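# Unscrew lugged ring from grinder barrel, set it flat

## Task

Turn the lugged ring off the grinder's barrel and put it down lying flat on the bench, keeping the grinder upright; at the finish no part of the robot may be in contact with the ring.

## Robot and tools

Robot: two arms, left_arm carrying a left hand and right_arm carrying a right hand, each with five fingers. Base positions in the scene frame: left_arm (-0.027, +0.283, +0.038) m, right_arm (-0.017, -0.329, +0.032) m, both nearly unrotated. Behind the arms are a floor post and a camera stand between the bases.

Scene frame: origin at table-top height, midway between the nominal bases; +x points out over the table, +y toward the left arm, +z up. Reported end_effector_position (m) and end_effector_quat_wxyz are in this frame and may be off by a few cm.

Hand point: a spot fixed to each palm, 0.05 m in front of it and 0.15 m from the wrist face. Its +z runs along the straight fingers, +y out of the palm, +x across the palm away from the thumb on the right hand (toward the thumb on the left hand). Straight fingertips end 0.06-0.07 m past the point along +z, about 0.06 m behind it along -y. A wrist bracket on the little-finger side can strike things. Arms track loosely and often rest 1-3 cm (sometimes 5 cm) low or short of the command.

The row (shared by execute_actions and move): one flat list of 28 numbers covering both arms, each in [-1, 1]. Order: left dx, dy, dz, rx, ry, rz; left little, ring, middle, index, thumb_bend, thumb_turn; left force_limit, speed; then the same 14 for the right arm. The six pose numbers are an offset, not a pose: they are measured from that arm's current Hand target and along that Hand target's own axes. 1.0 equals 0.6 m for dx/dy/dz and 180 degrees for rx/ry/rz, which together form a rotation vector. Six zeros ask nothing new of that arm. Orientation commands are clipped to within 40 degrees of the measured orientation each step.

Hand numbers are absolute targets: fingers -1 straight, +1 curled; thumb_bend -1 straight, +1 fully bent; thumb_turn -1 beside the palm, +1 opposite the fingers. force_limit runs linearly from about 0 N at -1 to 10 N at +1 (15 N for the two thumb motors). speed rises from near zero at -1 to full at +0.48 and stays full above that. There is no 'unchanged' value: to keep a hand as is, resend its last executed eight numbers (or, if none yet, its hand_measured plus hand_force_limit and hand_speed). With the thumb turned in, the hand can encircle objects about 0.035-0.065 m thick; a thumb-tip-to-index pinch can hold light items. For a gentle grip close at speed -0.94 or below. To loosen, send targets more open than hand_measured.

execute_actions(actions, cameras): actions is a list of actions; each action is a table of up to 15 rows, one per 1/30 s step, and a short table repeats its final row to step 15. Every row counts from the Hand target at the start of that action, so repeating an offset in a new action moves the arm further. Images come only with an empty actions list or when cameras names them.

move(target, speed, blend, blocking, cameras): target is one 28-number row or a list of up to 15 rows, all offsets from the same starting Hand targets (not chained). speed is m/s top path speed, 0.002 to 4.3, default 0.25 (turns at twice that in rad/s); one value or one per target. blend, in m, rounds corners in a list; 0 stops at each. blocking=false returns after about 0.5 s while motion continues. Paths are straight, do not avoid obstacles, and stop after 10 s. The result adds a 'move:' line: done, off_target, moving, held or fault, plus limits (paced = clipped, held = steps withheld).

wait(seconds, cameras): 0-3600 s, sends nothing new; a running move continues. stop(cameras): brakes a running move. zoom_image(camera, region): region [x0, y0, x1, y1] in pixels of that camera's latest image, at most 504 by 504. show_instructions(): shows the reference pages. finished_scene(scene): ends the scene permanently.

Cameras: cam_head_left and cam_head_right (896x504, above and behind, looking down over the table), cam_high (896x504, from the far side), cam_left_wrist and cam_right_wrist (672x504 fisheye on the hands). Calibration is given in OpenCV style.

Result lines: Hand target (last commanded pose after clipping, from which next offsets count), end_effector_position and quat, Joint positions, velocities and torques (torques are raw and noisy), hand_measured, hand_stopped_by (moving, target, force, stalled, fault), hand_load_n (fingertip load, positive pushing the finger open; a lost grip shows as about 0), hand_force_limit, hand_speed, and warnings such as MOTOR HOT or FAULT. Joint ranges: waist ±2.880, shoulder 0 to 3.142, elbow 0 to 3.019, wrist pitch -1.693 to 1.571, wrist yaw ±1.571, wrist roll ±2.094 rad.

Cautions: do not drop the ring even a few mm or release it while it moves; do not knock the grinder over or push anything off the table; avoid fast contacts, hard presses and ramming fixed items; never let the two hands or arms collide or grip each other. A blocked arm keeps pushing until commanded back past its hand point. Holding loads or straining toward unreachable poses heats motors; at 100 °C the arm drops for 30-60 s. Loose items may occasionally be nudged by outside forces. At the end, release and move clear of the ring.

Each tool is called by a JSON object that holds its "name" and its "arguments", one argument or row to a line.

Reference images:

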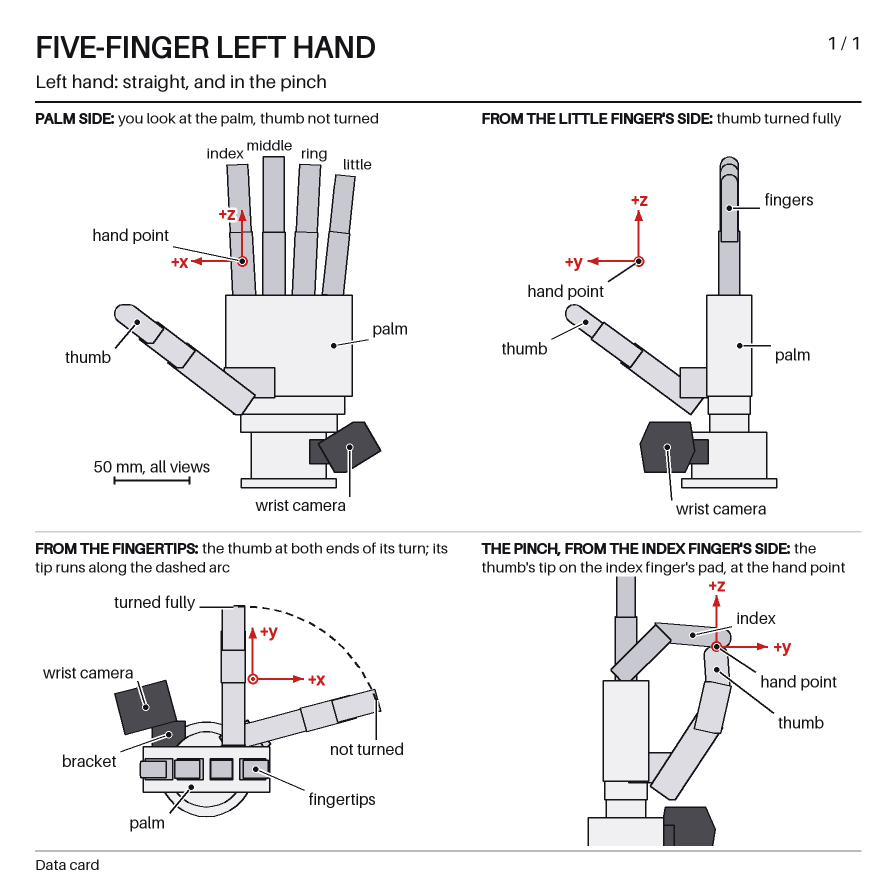

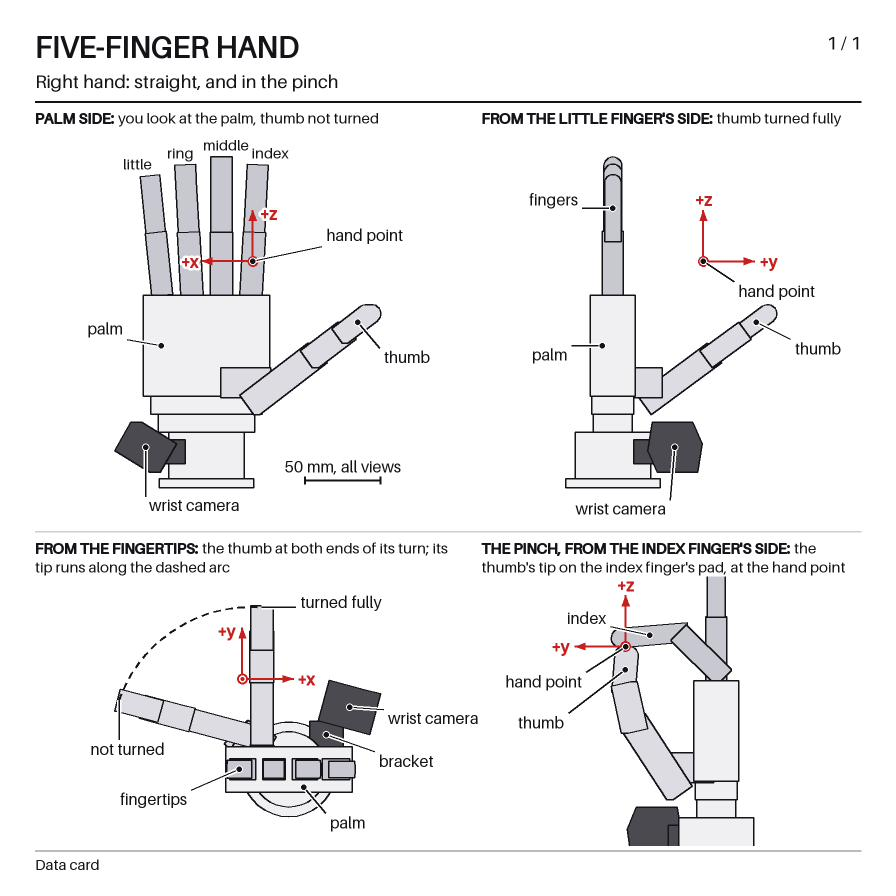

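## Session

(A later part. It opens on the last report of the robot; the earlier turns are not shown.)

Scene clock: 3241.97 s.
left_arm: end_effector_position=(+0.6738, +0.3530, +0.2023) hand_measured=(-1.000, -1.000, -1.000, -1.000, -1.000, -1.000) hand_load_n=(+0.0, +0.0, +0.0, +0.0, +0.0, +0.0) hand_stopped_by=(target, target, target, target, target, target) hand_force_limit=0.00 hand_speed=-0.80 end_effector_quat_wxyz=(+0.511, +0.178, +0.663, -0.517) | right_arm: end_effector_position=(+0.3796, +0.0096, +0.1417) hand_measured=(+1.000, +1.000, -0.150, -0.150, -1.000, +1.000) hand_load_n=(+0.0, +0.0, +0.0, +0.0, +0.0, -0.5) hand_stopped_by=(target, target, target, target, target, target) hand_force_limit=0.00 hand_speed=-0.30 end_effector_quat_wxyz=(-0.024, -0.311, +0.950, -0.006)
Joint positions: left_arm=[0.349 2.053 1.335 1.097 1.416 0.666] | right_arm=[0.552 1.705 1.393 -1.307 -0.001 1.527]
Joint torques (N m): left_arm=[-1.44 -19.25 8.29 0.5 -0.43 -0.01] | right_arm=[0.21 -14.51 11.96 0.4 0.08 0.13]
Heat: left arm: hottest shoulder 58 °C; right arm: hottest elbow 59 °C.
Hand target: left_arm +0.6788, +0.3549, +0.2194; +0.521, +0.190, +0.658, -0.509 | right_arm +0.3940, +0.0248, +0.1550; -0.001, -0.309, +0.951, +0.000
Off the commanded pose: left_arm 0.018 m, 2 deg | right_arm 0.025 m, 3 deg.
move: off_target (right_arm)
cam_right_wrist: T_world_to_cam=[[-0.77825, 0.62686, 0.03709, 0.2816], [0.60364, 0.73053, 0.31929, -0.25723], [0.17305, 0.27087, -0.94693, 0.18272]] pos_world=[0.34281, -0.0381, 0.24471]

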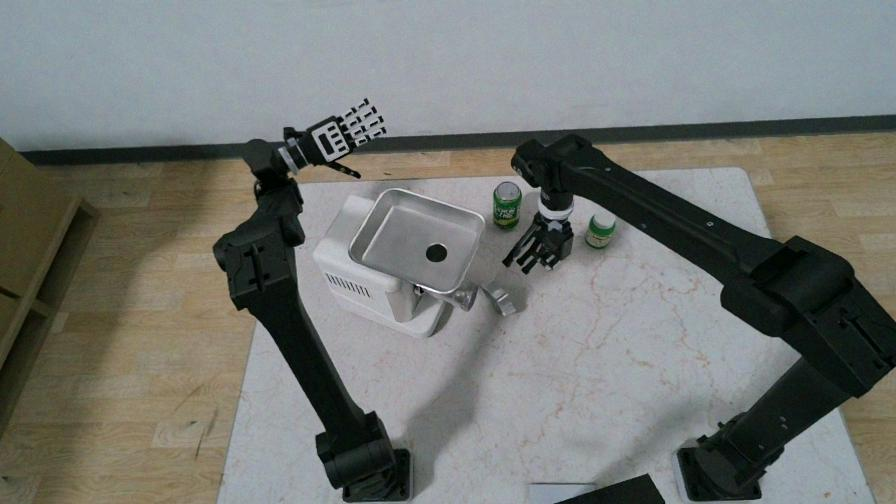

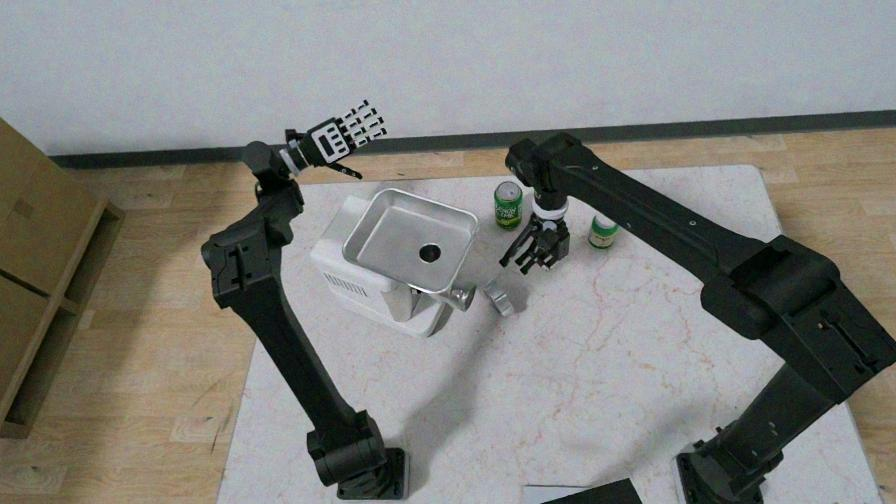

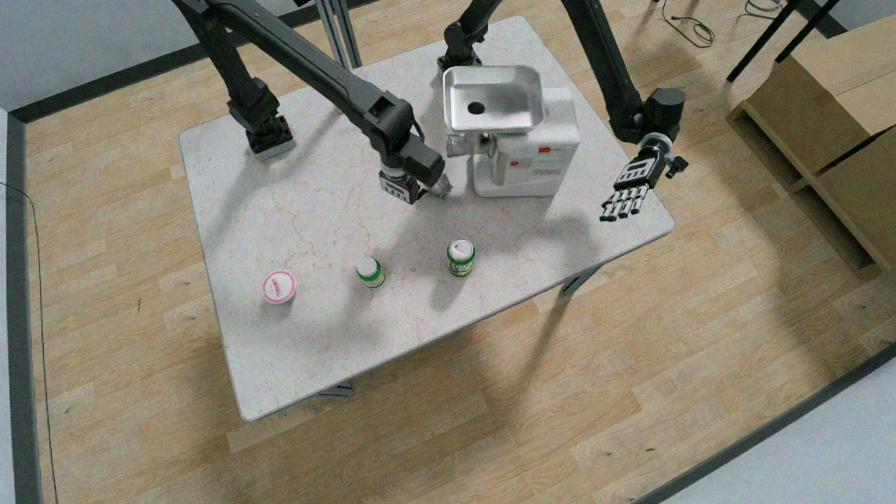

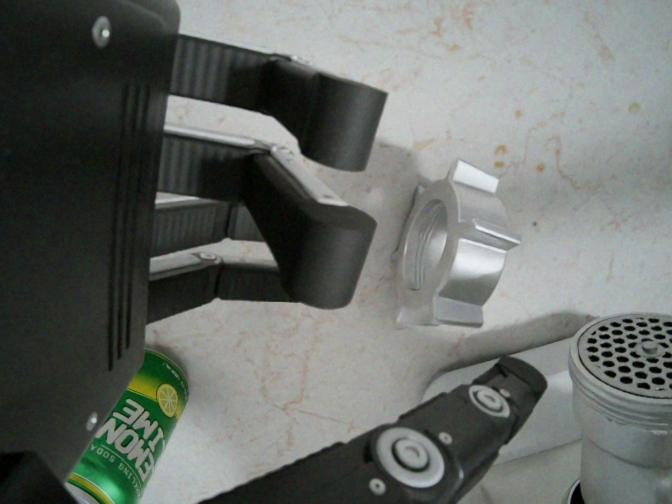

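{"name": "move", "arguments": {
  "target": [
    [0,0,0,0,0,0,-1,-1,-1,-1,-1,-1,0,-0.8,0.0008,0.0545,0.0612,0,0,0,1,1,-0.15,-0.15,-1,1,0.0,-0.3]
  ],
  "speed": 0.06,
  "cameras": ["cam_head_left","cam_right_wrist"]
}}

{"name": "zoom_image", "arguments": {
  "camera": "cam_right_wrist",
  "region": [240, 60, 540, 360]
}}

{"name": "zoom_image", "arguments": {
  "camera": "cam_head_left",
  "region": [460, 240, 540, 320]
}}

Scene clock: 3309.90 s.
left_arm: end_effector_position=(+0.6738, +0.3530, +0.2023) hand_measured=(-1.000, -1.000, -1.000, -1.000, -1.000, -1.000) hand_load_n=(-0.5, +0.0, -0.5, +0.0, +0.0, +0.0) hand_stopped_by=(target, target, target, target, target, target) hand_force_limit=0.00 hand_speed=-0.80 end_effector_quat_wxyz=(+0.511, +0.178, +0.663, -0.517) | right_arm: end_effector_position=(+0.3734, +0.0439, +0.1202) hand_measured=(+1.000, +1.000, -0.150, -0.150, -1.000, +1.000) hand_load_n=(+0.0, +0.0, +0.0, +0.0, +0.0, +0.0) hand_stopped_by=(target, target, target, target, target, target) hand_force_limit=0.00 hand_speed=-0.30 end_effector_quat_wxyz=(-0.005, -0.311, +0.950, -0.001)
Joint positions: left_arm=[0.349 2.053 1.335 1.097 1.416 0.666] | right_arm=[0.616 1.736 1.372 -1.218 -0.001 1.591]
Joint torques (N m): left_arm=[-0.85 -18.84 8.66 0.65 -0.42 -0.02] | right_arm=[0.38 -14.74 8.59 0.54 0.09 0.12]
Heat: left arm: hottest shoulder 58 °C; right arm: hottest elbow 58 °C.
Hand target: left_arm +0.6788, +0.3549, +0.2194; +0.521, +0.190, +0.658, -0.509 | right_arm +0.3744, +0.0509, +0.1180; -0.001, -0.309, +0.951, +0.000
Off the commanded pose: left_arm 0.018 m, 2 deg | right_arm 0.007 m, 1 deg.
move: done
cam_right_wrist: T_world_to_cam=[[-0.77902, 0.6265, 0.02508, 0.25779], [0.59321, 0.72349, 0.35308, -0.2715], [0.20306, 0.28994, -0.93526, 0.14067]] pos_world=[0.33331, -0.00586, 0.22096]

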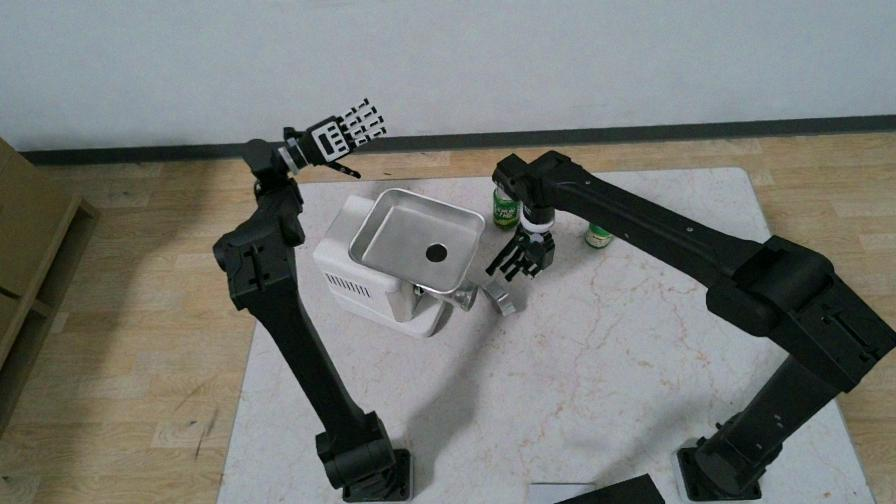

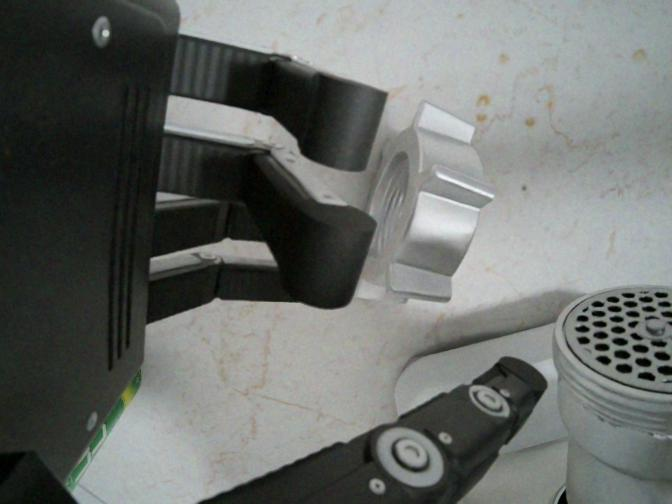

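Scaled by 1.680 from the camera's image (finer frame: 960x720).

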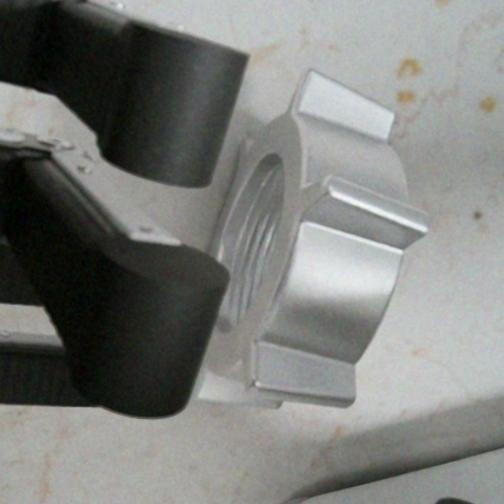

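Scaled by 6.300 from the camera's image (finer frame: 1280x720).

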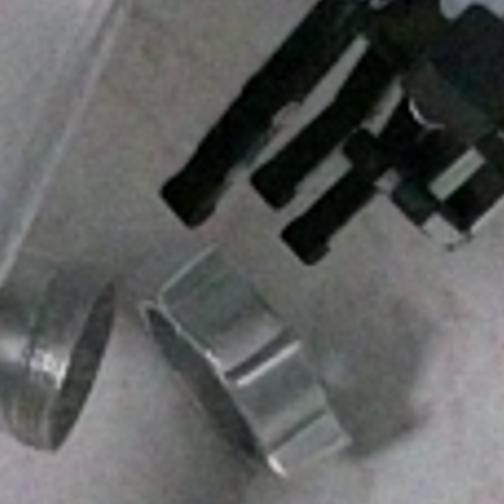

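{"name": "move", "arguments": {
  "target": [
    [0,0,0,0,0,0,-1,-1,-1,-1,-1,-1,0,-0.8,0.0258,0,0.02,0,0,0,-1,-1,-0.15,-0.15,-1,1,0.0,-0.3]
  ],
  "speed": 0.06,
  "cameras": ["cam_head_left","cam_right_wrist"]
}}

{"name": "zoom_image", "arguments": {
  "camera": "cam_right_wrist",
  "region": [240, 60, 540, 360]
}}

{"name": "zoom_image", "arguments": {
  "camera": "cam_head_left",
  "region": [460, 240, 540, 320]
}}

Scene clock: 3346.70 s.
left_arm: end_effector_position=(+0.6738, +0.3530, +0.2023) hand_measured=(-1.000, -1.000, -1.000, -1.000, -1.000, -1.000) hand_load_n=(-0.5, +0.0, +0.0, +0.0, +0.0, +0.0) hand_stopped_by=(target, target, target, target, target, target) hand_force_limit=0.00 hand_speed=-0.80 end_effector_quat_wxyz=(+0.511, +0.178, +0.663, -0.517) | right_arm: end_effector_position=(+0.3602, +0.0338, +0.0957) hand_measured=(-1.000, -1.000, -0.150, -0.150, -1.000, +1.000) hand_load_n=(+0.0, +0.0, +0.0, +0.0, +0.0, +0.0) hand_stopped_by=(target, target, target, target, target, target) hand_force_limit=0.00 hand_speed=-0.30 end_effector_quat_wxyz=(-0.017, -0.310, +0.950, -0.005)
Joint positions: left_arm=[0.349 2.053 1.335 1.097 1.416 0.666] | right_arm=[0.616 1.736 1.304 -1.175 -0.001 1.593]
Joint torques (N m): left_arm=[-1.55 -19.25 8.51 0.64 -0.42 -0.01] | right_arm=[0.44 -16.67 8.27 0.5 0.09 0.14]
Heat: left arm: hottest shoulder 58 °C; right arm: hottest elbow 53 °C.
Hand target: left_arm +0.6788, +0.3549, +0.2194; +0.521, +0.190, +0.658, -0.509 | right_arm +0.3618, +0.0417, +0.1060; -0.001, -0.309, +0.951, +0.000
Off the commanded pose: left_arm 0.018 m, 2 deg | right_arm 0.013 m, 2 deg.
move: off_target (right_arm)
cam_right_wrist: T_world_to_cam=[[-0.77723, 0.62846, 0.03091, 0.25326], [0.60136, 0.72745, 0.33042, -0.24858], [0.18518, 0.2754, -0.94333, 0.13101]] pos_world=[0.32207, -0.01442, 0.1979]

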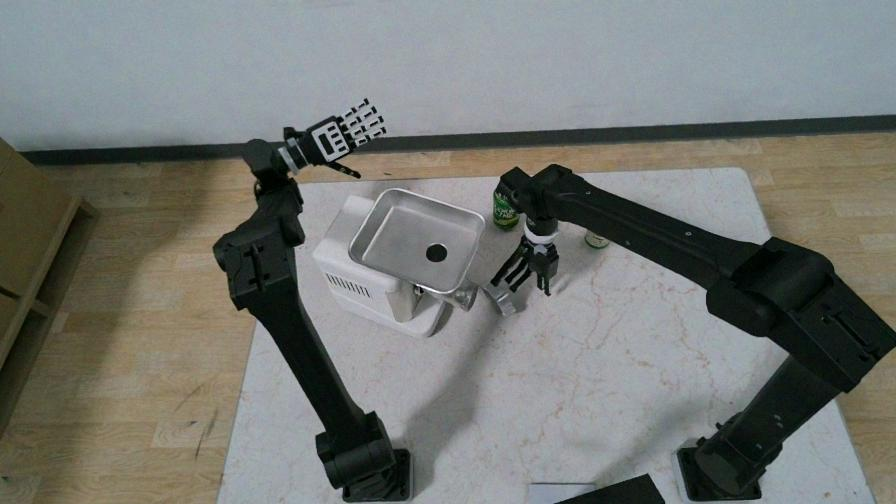

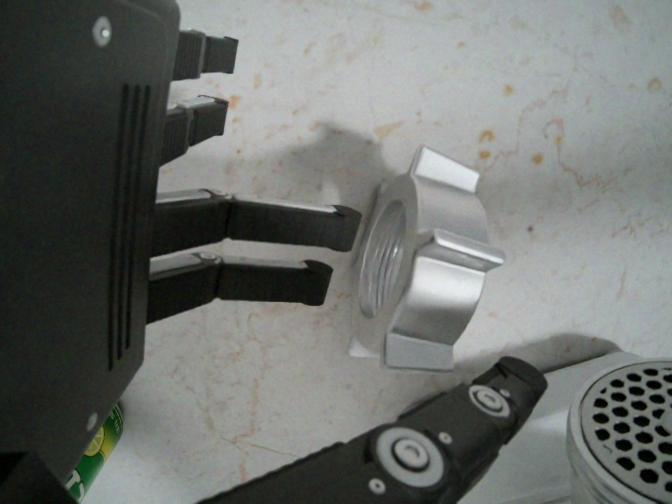

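Scaled by 1.680 from the camera's image (finer frame: 960x720).

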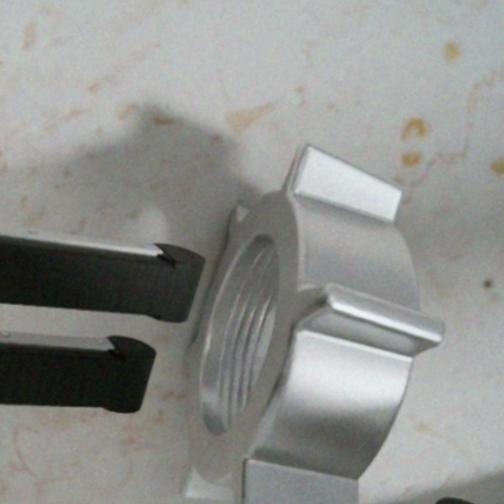

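Scaled by 6.300 from the camera's image (finer frame: 1280x720).

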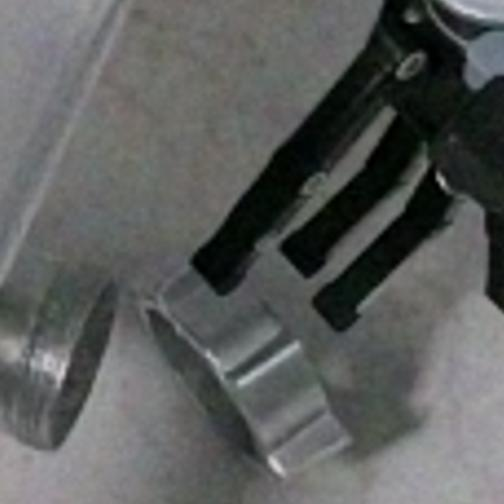

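{"name": "move", "arguments": {
  "target": [
    [0,0,0,0,0,0,-1,-1,-1,-1,-1,-1,0,-0.8,0.001,0,0.0133,0,0,0,-0.6,-0.6,-0.15,-0.15,-1,1,0.0,-0.3]
  ],
  "speed": 0.04,
  "cameras": ["cam_head_left","cam_right_wrist"]
}}

{"name": "zoom_image", "arguments": {
  "camera": "cam_right_wrist",
  "region": [240, 60, 540, 360]
}}

Scene clock: 3409.70 s.
left_arm: end_effector_position=(+0.6738, +0.3530, +0.2023) hand_measured=(-1.000, -1.000, -1.000, -1.000, -1.000, -1.000) hand_load_n=(+0.0, +0.0, +0.0, +0.0, +0.0, +0.0) hand_stopped_by=(target, target, target, target, target, target) hand_force_limit=0.00 hand_speed=-0.80 end_effector_quat_wxyz=(+0.511, +0.178, +0.663, -0.517) | right_arm: end_effector_position=(+0.3602, +0.0338, +0.0915) hand_measured=(-0.600, -0.600, -0.150, -0.150, -1.000, +1.000) hand_load_n=(+0.0, +0.0, +0.0, +0.0, +0.0, +0.0) hand_stopped_by=(target, target, target, target, target, target) hand_force_limit=0.00 hand_speed=-0.30 end_effector_quat_wxyz=(-0.013, -0.310, +0.951, -0.004)
Joint positions: left_arm=[0.349 2.053 1.335 1.097 1.416 0.666] | right_arm=[0.616 1.736 1.292 -1.155 -0.001 1.593]
Joint torques (N m): left_arm=[-0.79 -18.9 8.42 0.79 -0.38 -0.01] | right_arm=[0.44 -16.03 8.2 0.57 0.08 0.14]
Heat: left arm: hottest elbow 59 °C; right arm: hottest elbow 51 °C.
Hand target: left_arm +0.6788, +0.3549, +0.2194; +0.521, +0.190, +0.658, -0.509 | right_arm +0.3613, +0.0414, +0.0980; -0.001, -0.309, +0.951, +0.000
Off the commanded pose: left_arm 0.018 m, 2 deg | right_arm 0.010 m, 1 deg.
move: done
cam_right_wrist: T_world_to_cam=[[-0.77743, 0.62829, 0.0292, 0.25358], [0.59933, 0.72592, 0.33742, -0.24711], [0.1908, 0.27982, -0.9409, 0.12468]] pos_world=[0.32145, -0.01483, 0.19329]

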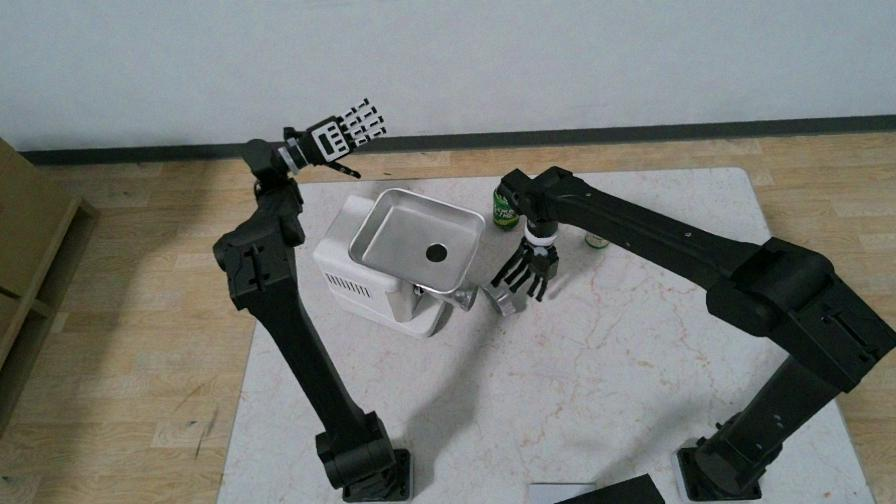

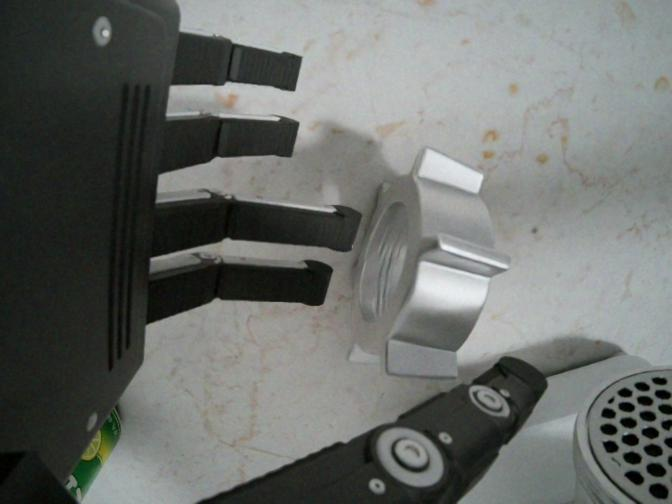

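Scaled by 1.680 from the camera's image (finer frame: 960x720).

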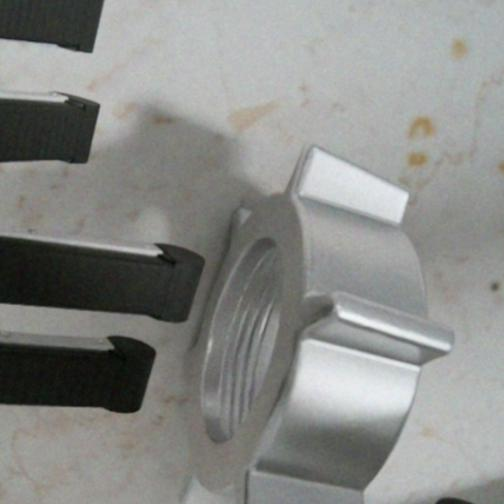

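{"name": "move", "arguments": {
  "target": [
    [0,0,0,0,0,0,-1,-1,-1,-1,-1,-1,0,-0.8,0.006,0.02,0.0117,0,0,0,1,1,-0.15,-0.15,-1,1,0.0,-0.3]
  ],
  "speed": 0.04,
  "cameras": ["cam_head_left","cam_right_wrist"]
}}

{"name": "zoom_image", "arguments": {
  "camera": "cam_right_wrist",
  "region": [240, 60, 540, 360]
}}

{"name": "zoom_image", "arguments": {
  "camera": "cam_head_left",
  "region": [460, 240, 540, 320]
}}

Scene clock: 3424.97 s.
left_arm: end_effector_position=(+0.6738, +0.3530, +0.2023) hand_measured=(-1.000, -1.000, -1.000, -1.000, -1.000, -1.000) hand_load_n=(+0.0, +0.0, -0.5, +0.0, +0.0, +0.0) hand_stopped_by=(target, target, target, target, target, target) hand_force_limit=0.00 hand_speed=-0.80 end_effector_quat_wxyz=(+0.511, +0.178, +0.663, -0.517) | right_arm: end_effector_position=(+0.3498, +0.0422, +0.0849) hand_measured=(+1.000, +1.000, -0.150, -0.150, -1.000, +1.000) hand_load_n=(+0.0, +0.0, +0.5, +0.0, +0.0, +0.0) hand_stopped_by=(target, target, target, target, target, target) hand_force_limit=0.00 hand_speed=-0.30 end_effector_quat_wxyz=(-0.013, -0.311, +0.950, -0.004)
Joint positions: left_arm=[0.349 2.053 1.335 1.097 1.416 0.666] | right_arm=[0.642 1.736 1.273 -1.135 -0.001 1.617]
Joint torques (N m): left_arm=[-1.08 -19.66 8.39 0.88 -0.4 0.01] | right_arm=[0.21 -15.85 8.12 0.57 0.09 0.18]
Heat: left arm: hottest elbow 59 °C; right arm: hottest elbow 51 °C.
Hand target: left_arm +0.6788, +0.3549, +0.2194; +0.521, +0.190, +0.658, -0.509 | right_arm +0.3514, +0.0490, +0.0911; -0.001, -0.309, +0.951, +0.000
Off the commanded pose: left_arm 0.018 m, 2 deg | right_arm 0.009 m, 1 deg.
move: done
cam_right_wrist: T_world_to_cam=[[-0.77894, 0.62647, 0.02823, 0.24103], [0.59717, 0.72727, 0.33833, -0.2441], [0.19142, 0.2804, -0.9406, 0.1179]] pos_world=[0.31095, -0.00653, 0.18668]

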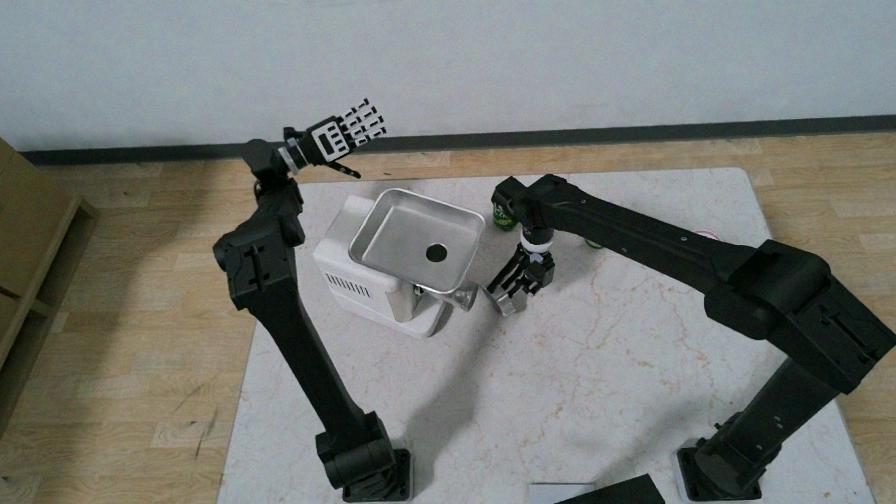

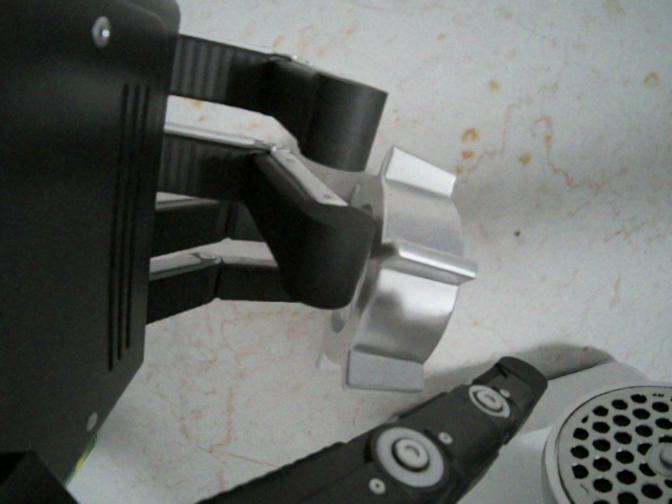

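Scaled by 1.680 from the camera's image (finer frame: 960x720).

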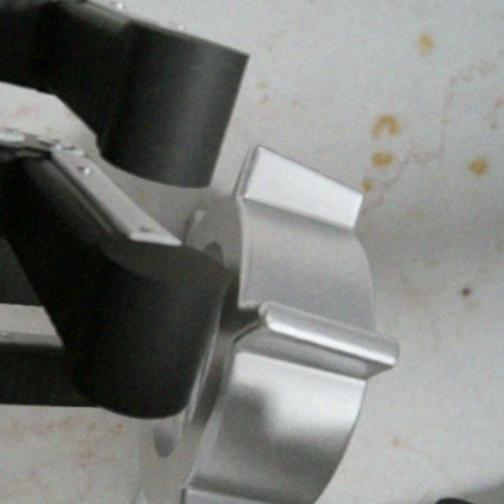

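Scaled by 6.300 from the camera's image (finer frame: 1280x720).

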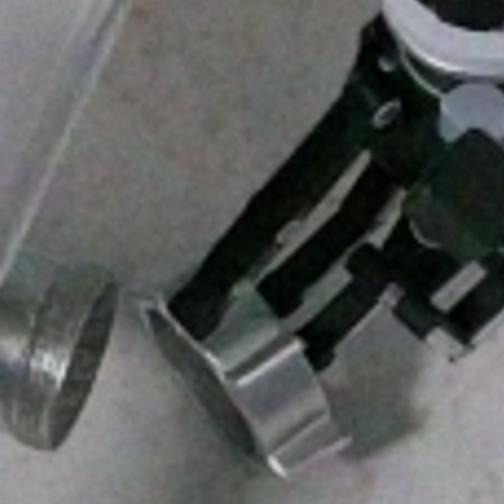

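{"name": "move", "arguments": {
  "target": [
    [0,0,0,0,0,0,-1,-1,-1,-1,-1,-1,0,-0.8,0,0.035,0,0,0,0,1,1,-0.15,-0.15,-1,1,0.0,-0.3]
  ],
  "speed": 0.03,
  "cameras": ["cam_head_left","cam_right_wrist"]
}}

{"name": "zoom_image", "arguments": {
  "camera": "cam_right_wrist",
  "region": [240, 60, 540, 360]
}}

{"name": "zoom_image", "arguments": {
  "camera": "cam_head_left",
  "region": [460, 240, 540, 320]
}}

Scene clock: 3434.10 s.
left_arm: end_effector_position=(+0.6738, +0.3530, +0.2023) hand_measured=(-1.000, -1.000, -1.000, -1.000, -1.000, -1.000) hand_load_n=(+0.0, +0.0, +0.0, +0.0, +0.0, +0.0) hand_stopped_by=(target, target, target, target, target, target) hand_force_limit=0.00 hand_speed=-0.80 end_effector_quat_wxyz=(+0.511, +0.178, +0.663, -0.517) | right_arm: end_effector_position=(+0.3373, +0.0572, +0.0849) hand_measured=(+1.000, +1.000, -0.150, -0.150, -1.000, +1.000) hand_load_n=(+0.0, +0.0, +0.0, +0.0, +0.0, +0.0) hand_stopped_by=(target, target, target, target, target, target) hand_force_limit=0.00 hand_speed=-0.30 end_effector_quat_wxyz=(-0.013, -0.310, +0.951, -0.005)
Joint positions: left_arm=[0.349 2.053 1.335 1.097 1.416 0.666] | right_arm=[0.683 1.736 1.273 -1.135 -0.001 1.66]
Joint torques (N m): left_arm=[-0.85 -19.66 8.58 0.62 -0.44 -0.05] | right_arm=[0.38 -15.5 8.55 0.46 0.08 0.15]
Heat: left arm: hottest elbow 59 °C; right arm: hottest elbow 51 °C.
Hand target: left_arm +0.6788, +0.3549, +0.2194; +0.521, +0.190, +0.658, -0.509 | right_arm +0.3390, +0.0660, +0.0911; -0.001, -0.309, +0.951, +0.000
Off the commanded pose: left_arm 0.018 m, 2 deg | right_arm 0.011 m, 1 deg.
move: off_target (right_arm)
cam_right_wrist: T_world_to_cam=[[-0.7775, 0.6283, 0.02715, 0.22145], [0.59863, 0.72618, 0.33809, -0.24798], [0.19271, 0.27912, -0.94072, 0.11561]] pos_world=[0.29834, 0.00867, 0.18658]

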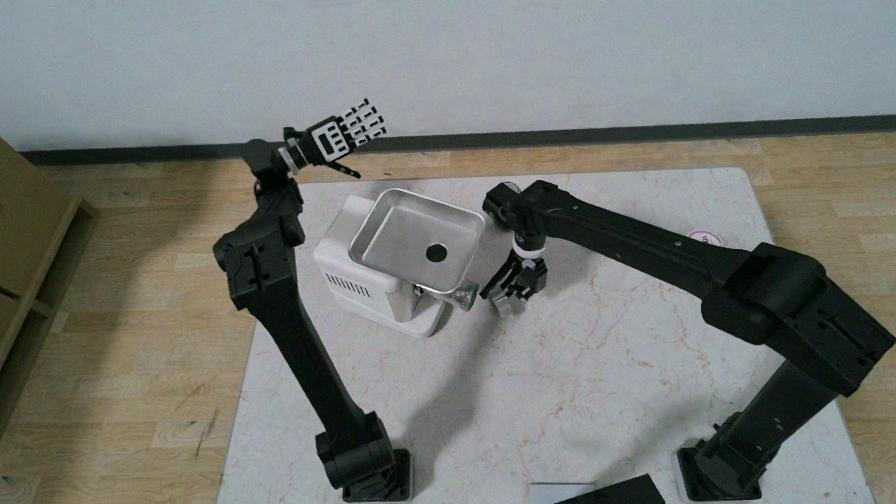

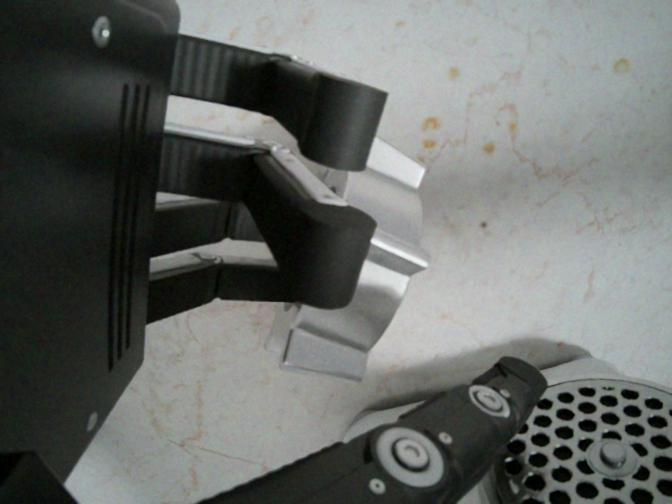

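Scaled by 1.680 from the camera's image (finer frame: 960x720).

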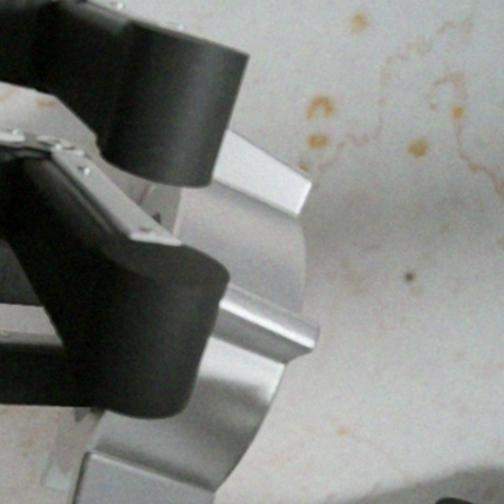

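Scaled by 6.300 from the camera's image (finer frame: 1280x720).

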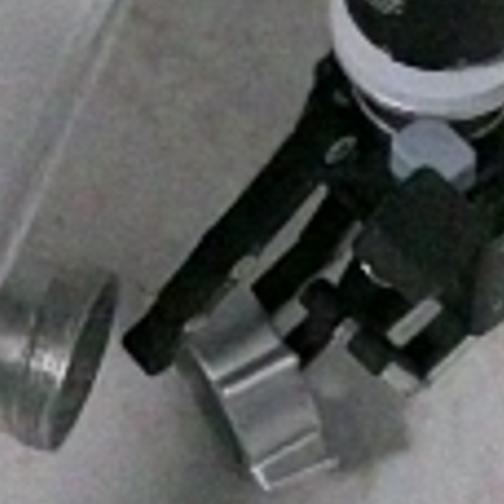

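{"name": "move", "arguments": {
  "target": [
    [0,0,0,0,0,0,-1,-1,-1,-1,-1,-1,0,-0.8,0,0,-0.02,0,0,0.05,1,1,-0.15,-0.15,-1,1,0.0,-0.3]
  ],
  "speed": 0.03,
  "cameras": ["cam_head_left","cam_head_right","cam_high","cam_right_wrist"]
}}

{"name": "zoom_image", "arguments": {
  "camera": "cam_right_wrist",
  "region": [240, 60, 540, 360]
}}

{"name": "zoom_image", "arguments": {
  "camera": "cam_head_left",
  "region": [460, 240, 540, 320]
}}

{"name": "zoom_image", "arguments": {
  "camera": "cam_head_right",
  "region": [460, 240, 540, 320]
}}

Scene clock: 3460.87 s.
left_arm: end_effector_position=(+0.6738, +0.3530, +0.2023) hand_measured=(-1.000, -1.000, -1.000, -1.000, -1.000, -1.000) hand_load_n=(+0.0, +0.0, +0.0, +0.0, +0.0, +0.0) hand_stopped_by=(target, target, target, target, target, target) hand_force_limit=0.00 hand_speed=-0.80 end_effector_quat_wxyz=(+0.511, +0.178, +0.663, -0.517) | right_arm: end_effector_position=(+0.3399, +0.0586, +0.0866) hand_measured=(+1.000, +1.000, -0.150, -0.150, -1.000, +1.000) hand_load_n=(+0.0, +0.0, +0.5, +0.0, -0.5, +0.0) hand_stopped_by=(target, target, target, target, target, target) hand_force_limit=0.00 hand_speed=-0.30 end_effector_quat_wxyz=(-0.013, -0.239, +0.971, -0.007)
Joint positions: left_arm=[0.349 2.053 1.335 1.097 1.416 0.666] | right_arm=[0.694 1.723 1.261 -1.139 0 1.82]
Joint torques (N m): left_arm=[-0.91 -18.67 8.58 0.81 -0.42 -0.05] | right_arm=[0.67 -17.14 8.62 -0.28 0.02 0.23]
Heat: left arm: hottest elbow 59 °C; right arm: hottest elbow 52 °C.
Hand target: left_arm +0.6788, +0.3549, +0.2194; +0.521, +0.190, +0.658, -0.509 | right_arm +0.3390, +0.0660, +0.1031; -0.001, -0.233, +0.972, +0.000
Off the commanded pose: left_arm 0.018 m, 2 deg | right_arm 0.018 m, 2 deg.
move: off_target (right_arm)
cam_right_wrist: T_world_to_cam=[[-0.6756, 0.73695, 0.02171, 0.18199], [0.69941, 0.63132, 0.33504, -0.2796], [0.2332, 0.24154, -0.94195, 0.10496]] pos_world=[0.29404, 0.01705, 0.18859]

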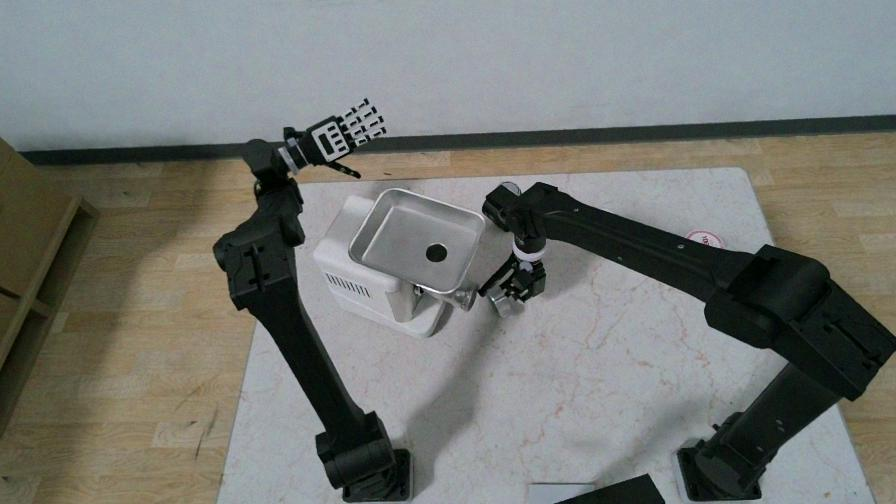

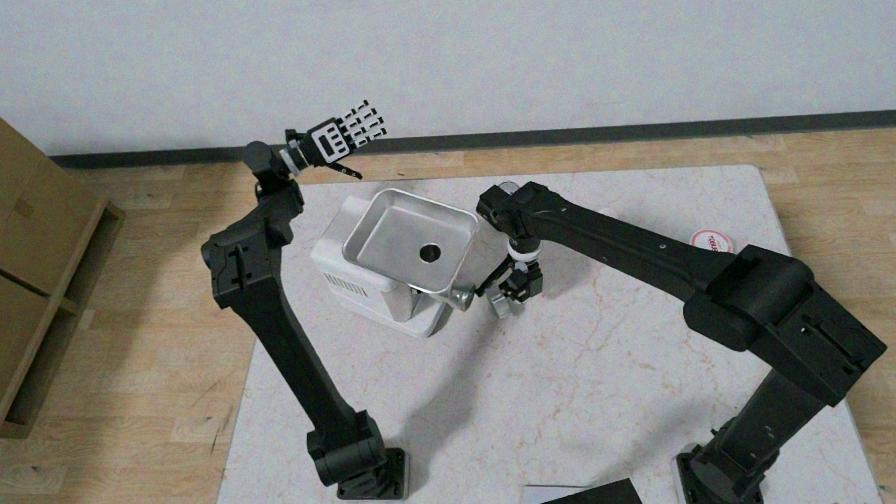

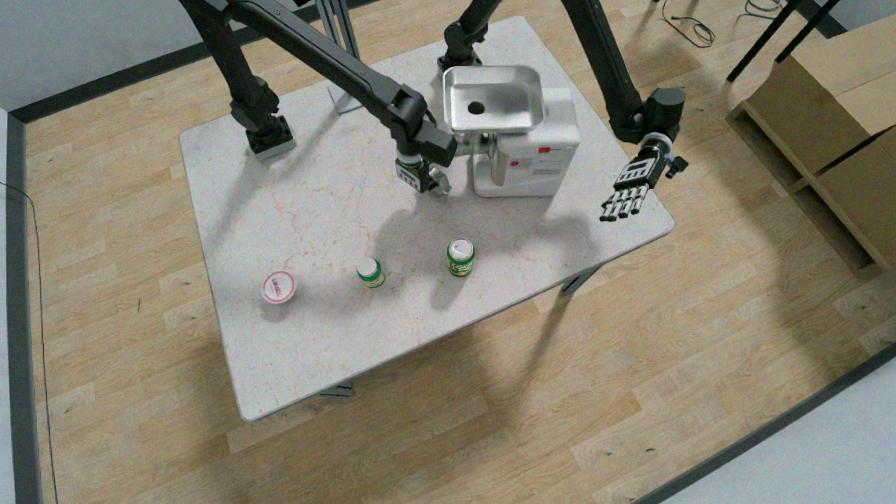

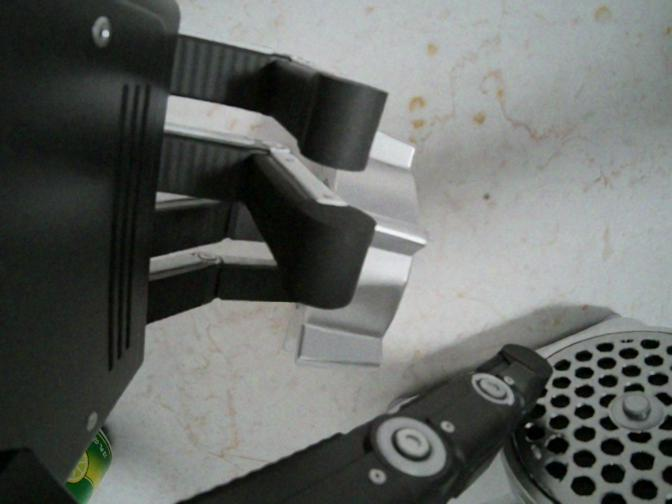

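Scaled by 1.680 from the camera's image (finer frame: 960x720).

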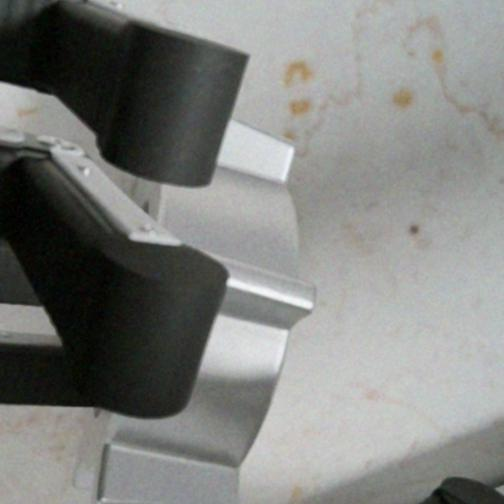

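Scaled by 6.300 from the camera's image (finer frame: 1280x720).

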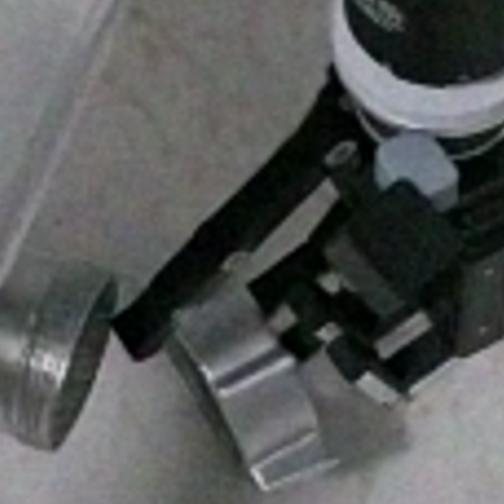

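Scaled by 6.300 from the camera's image (finer frame: 1280x720).

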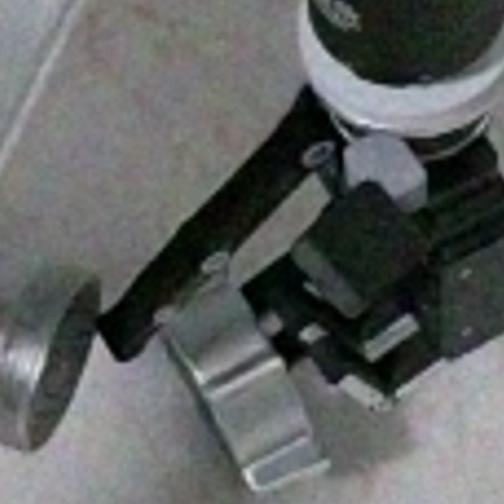

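{"name": "move", "arguments": {
  "target": [
    [0,0,0,0,0,0,-1,-1,-1,-1,-1,-1,0,-0.8,0,0,-0.015,0,0,0,1,1,-0.15,-0.15,-0.65,1,0.0,-0.5]
  ],
  "speed": 0.03,
  "cameras": ["cam_head_left","cam_right_wrist"]
}}

{"name": "zoom_image", "arguments": {
  "camera": "cam_right_wrist",
  "region": [240, 100, 540, 400]
}}

{"name": "zoom_image", "arguments": {
  "camera": "cam_head_left",
  "region": [460, 240, 540, 320]
}}

Scene clock: 3473.17 s.
left_arm: end_effector_position=(+0.6738, +0.3530, +0.2023) hand_measured=(-1.000, -1.000, -1.000, -1.000, -1.000, -1.000) hand_load_n=(+0.0, +0.0, +0.0, +0.0, +0.0, +0.0) hand_stopped_by=(target, target, target, target, target, target) hand_force_limit=0.00 hand_speed=-0.80 end_effector_quat_wxyz=(+0.511, +0.178, +0.663, -0.517) | right_arm: end_effector_position=(+0.3377, +0.0567, +0.0935) hand_measured=(+1.000, +1.000, -0.150, -0.150, -0.650, +1.000) hand_load_n=(+0.0, +0.0, +0.5, +0.0, +0.0, +0.5) hand_stopped_by=(target, target, target, target, target, target) hand_force_limit=0.00 hand_speed=-0.50 end_effector_quat_wxyz=(-0.014, -0.234, +0.972, -0.007)
Joint positions: left_arm=[0.349 2.053 1.335 1.097 1.416 0.666] | right_arm=[0.695 1.708 1.261 -1.156 0 1.831]
Joint torques (N m): left_arm=[-1.61 -19.31 8.55 0.58 -0.44 -0.03] | right_arm=[0.56 -16.62 9.77 -0.47 0.04 0.1]
Heat: left arm: hottest elbow 59 °C; right arm: hottest elbow 53 °C.
Hand target: left_arm +0.6788, +0.3549, +0.2194; +0.521, +0.190, +0.658, -0.509 | right_arm +0.3391, +0.0661, +0.1122; -0.001, -0.233, +0.972, +0.000
Off the commanded pose: left_arm 0.018 m, 2 deg | right_arm 0.021 m, 2 deg.
move: off_target (right_arm)
cam_right_wrist: T_world_to_cam=[[-0.66826, 0.74362, 0.02142, 0.17891], [0.70602, 0.62487, 0.33327, -0.28086], [0.23444, 0.23783, -0.94259, 0.11227]] pos_world=[0.29153, 0.01577, 0.19559]

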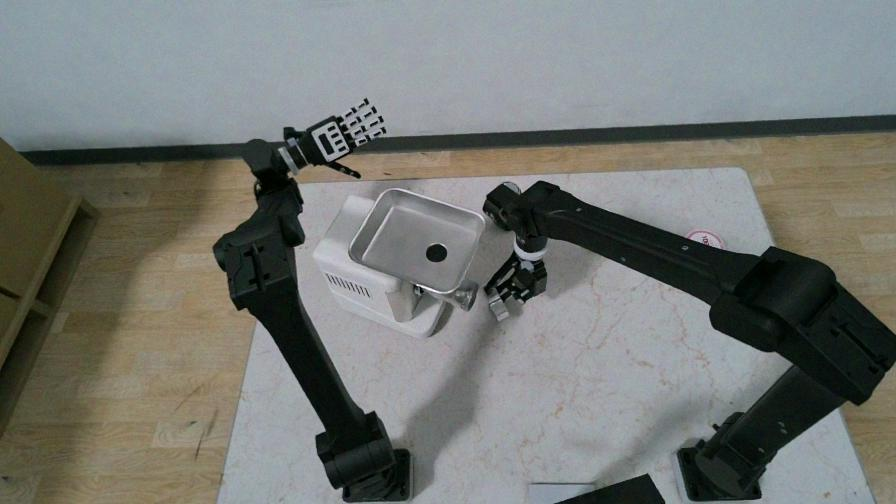

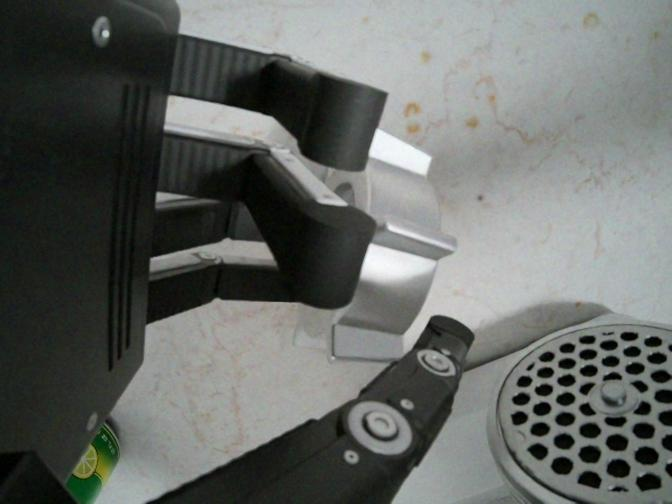

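Scaled by 1.680 from the camera's image (finer frame: 960x720).

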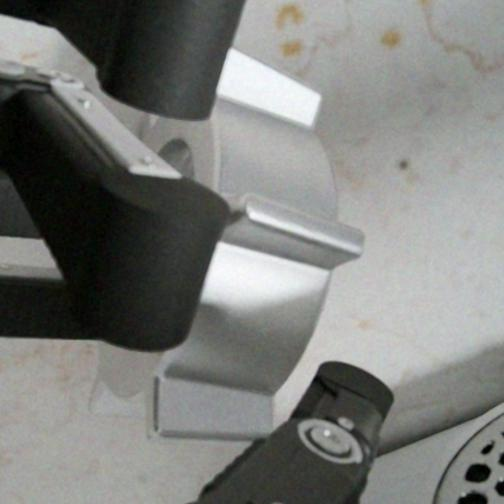

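Scaled by 6.300 from the camera's image (finer frame: 1280x720).

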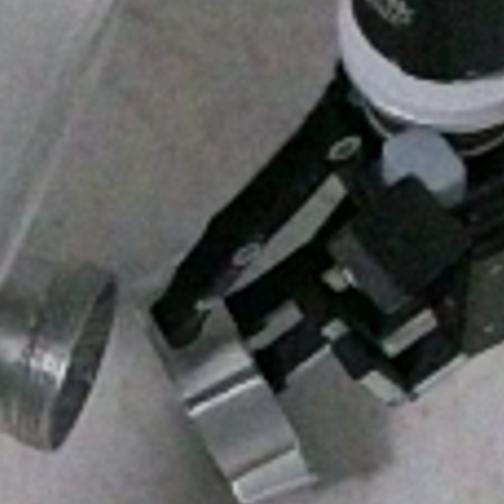

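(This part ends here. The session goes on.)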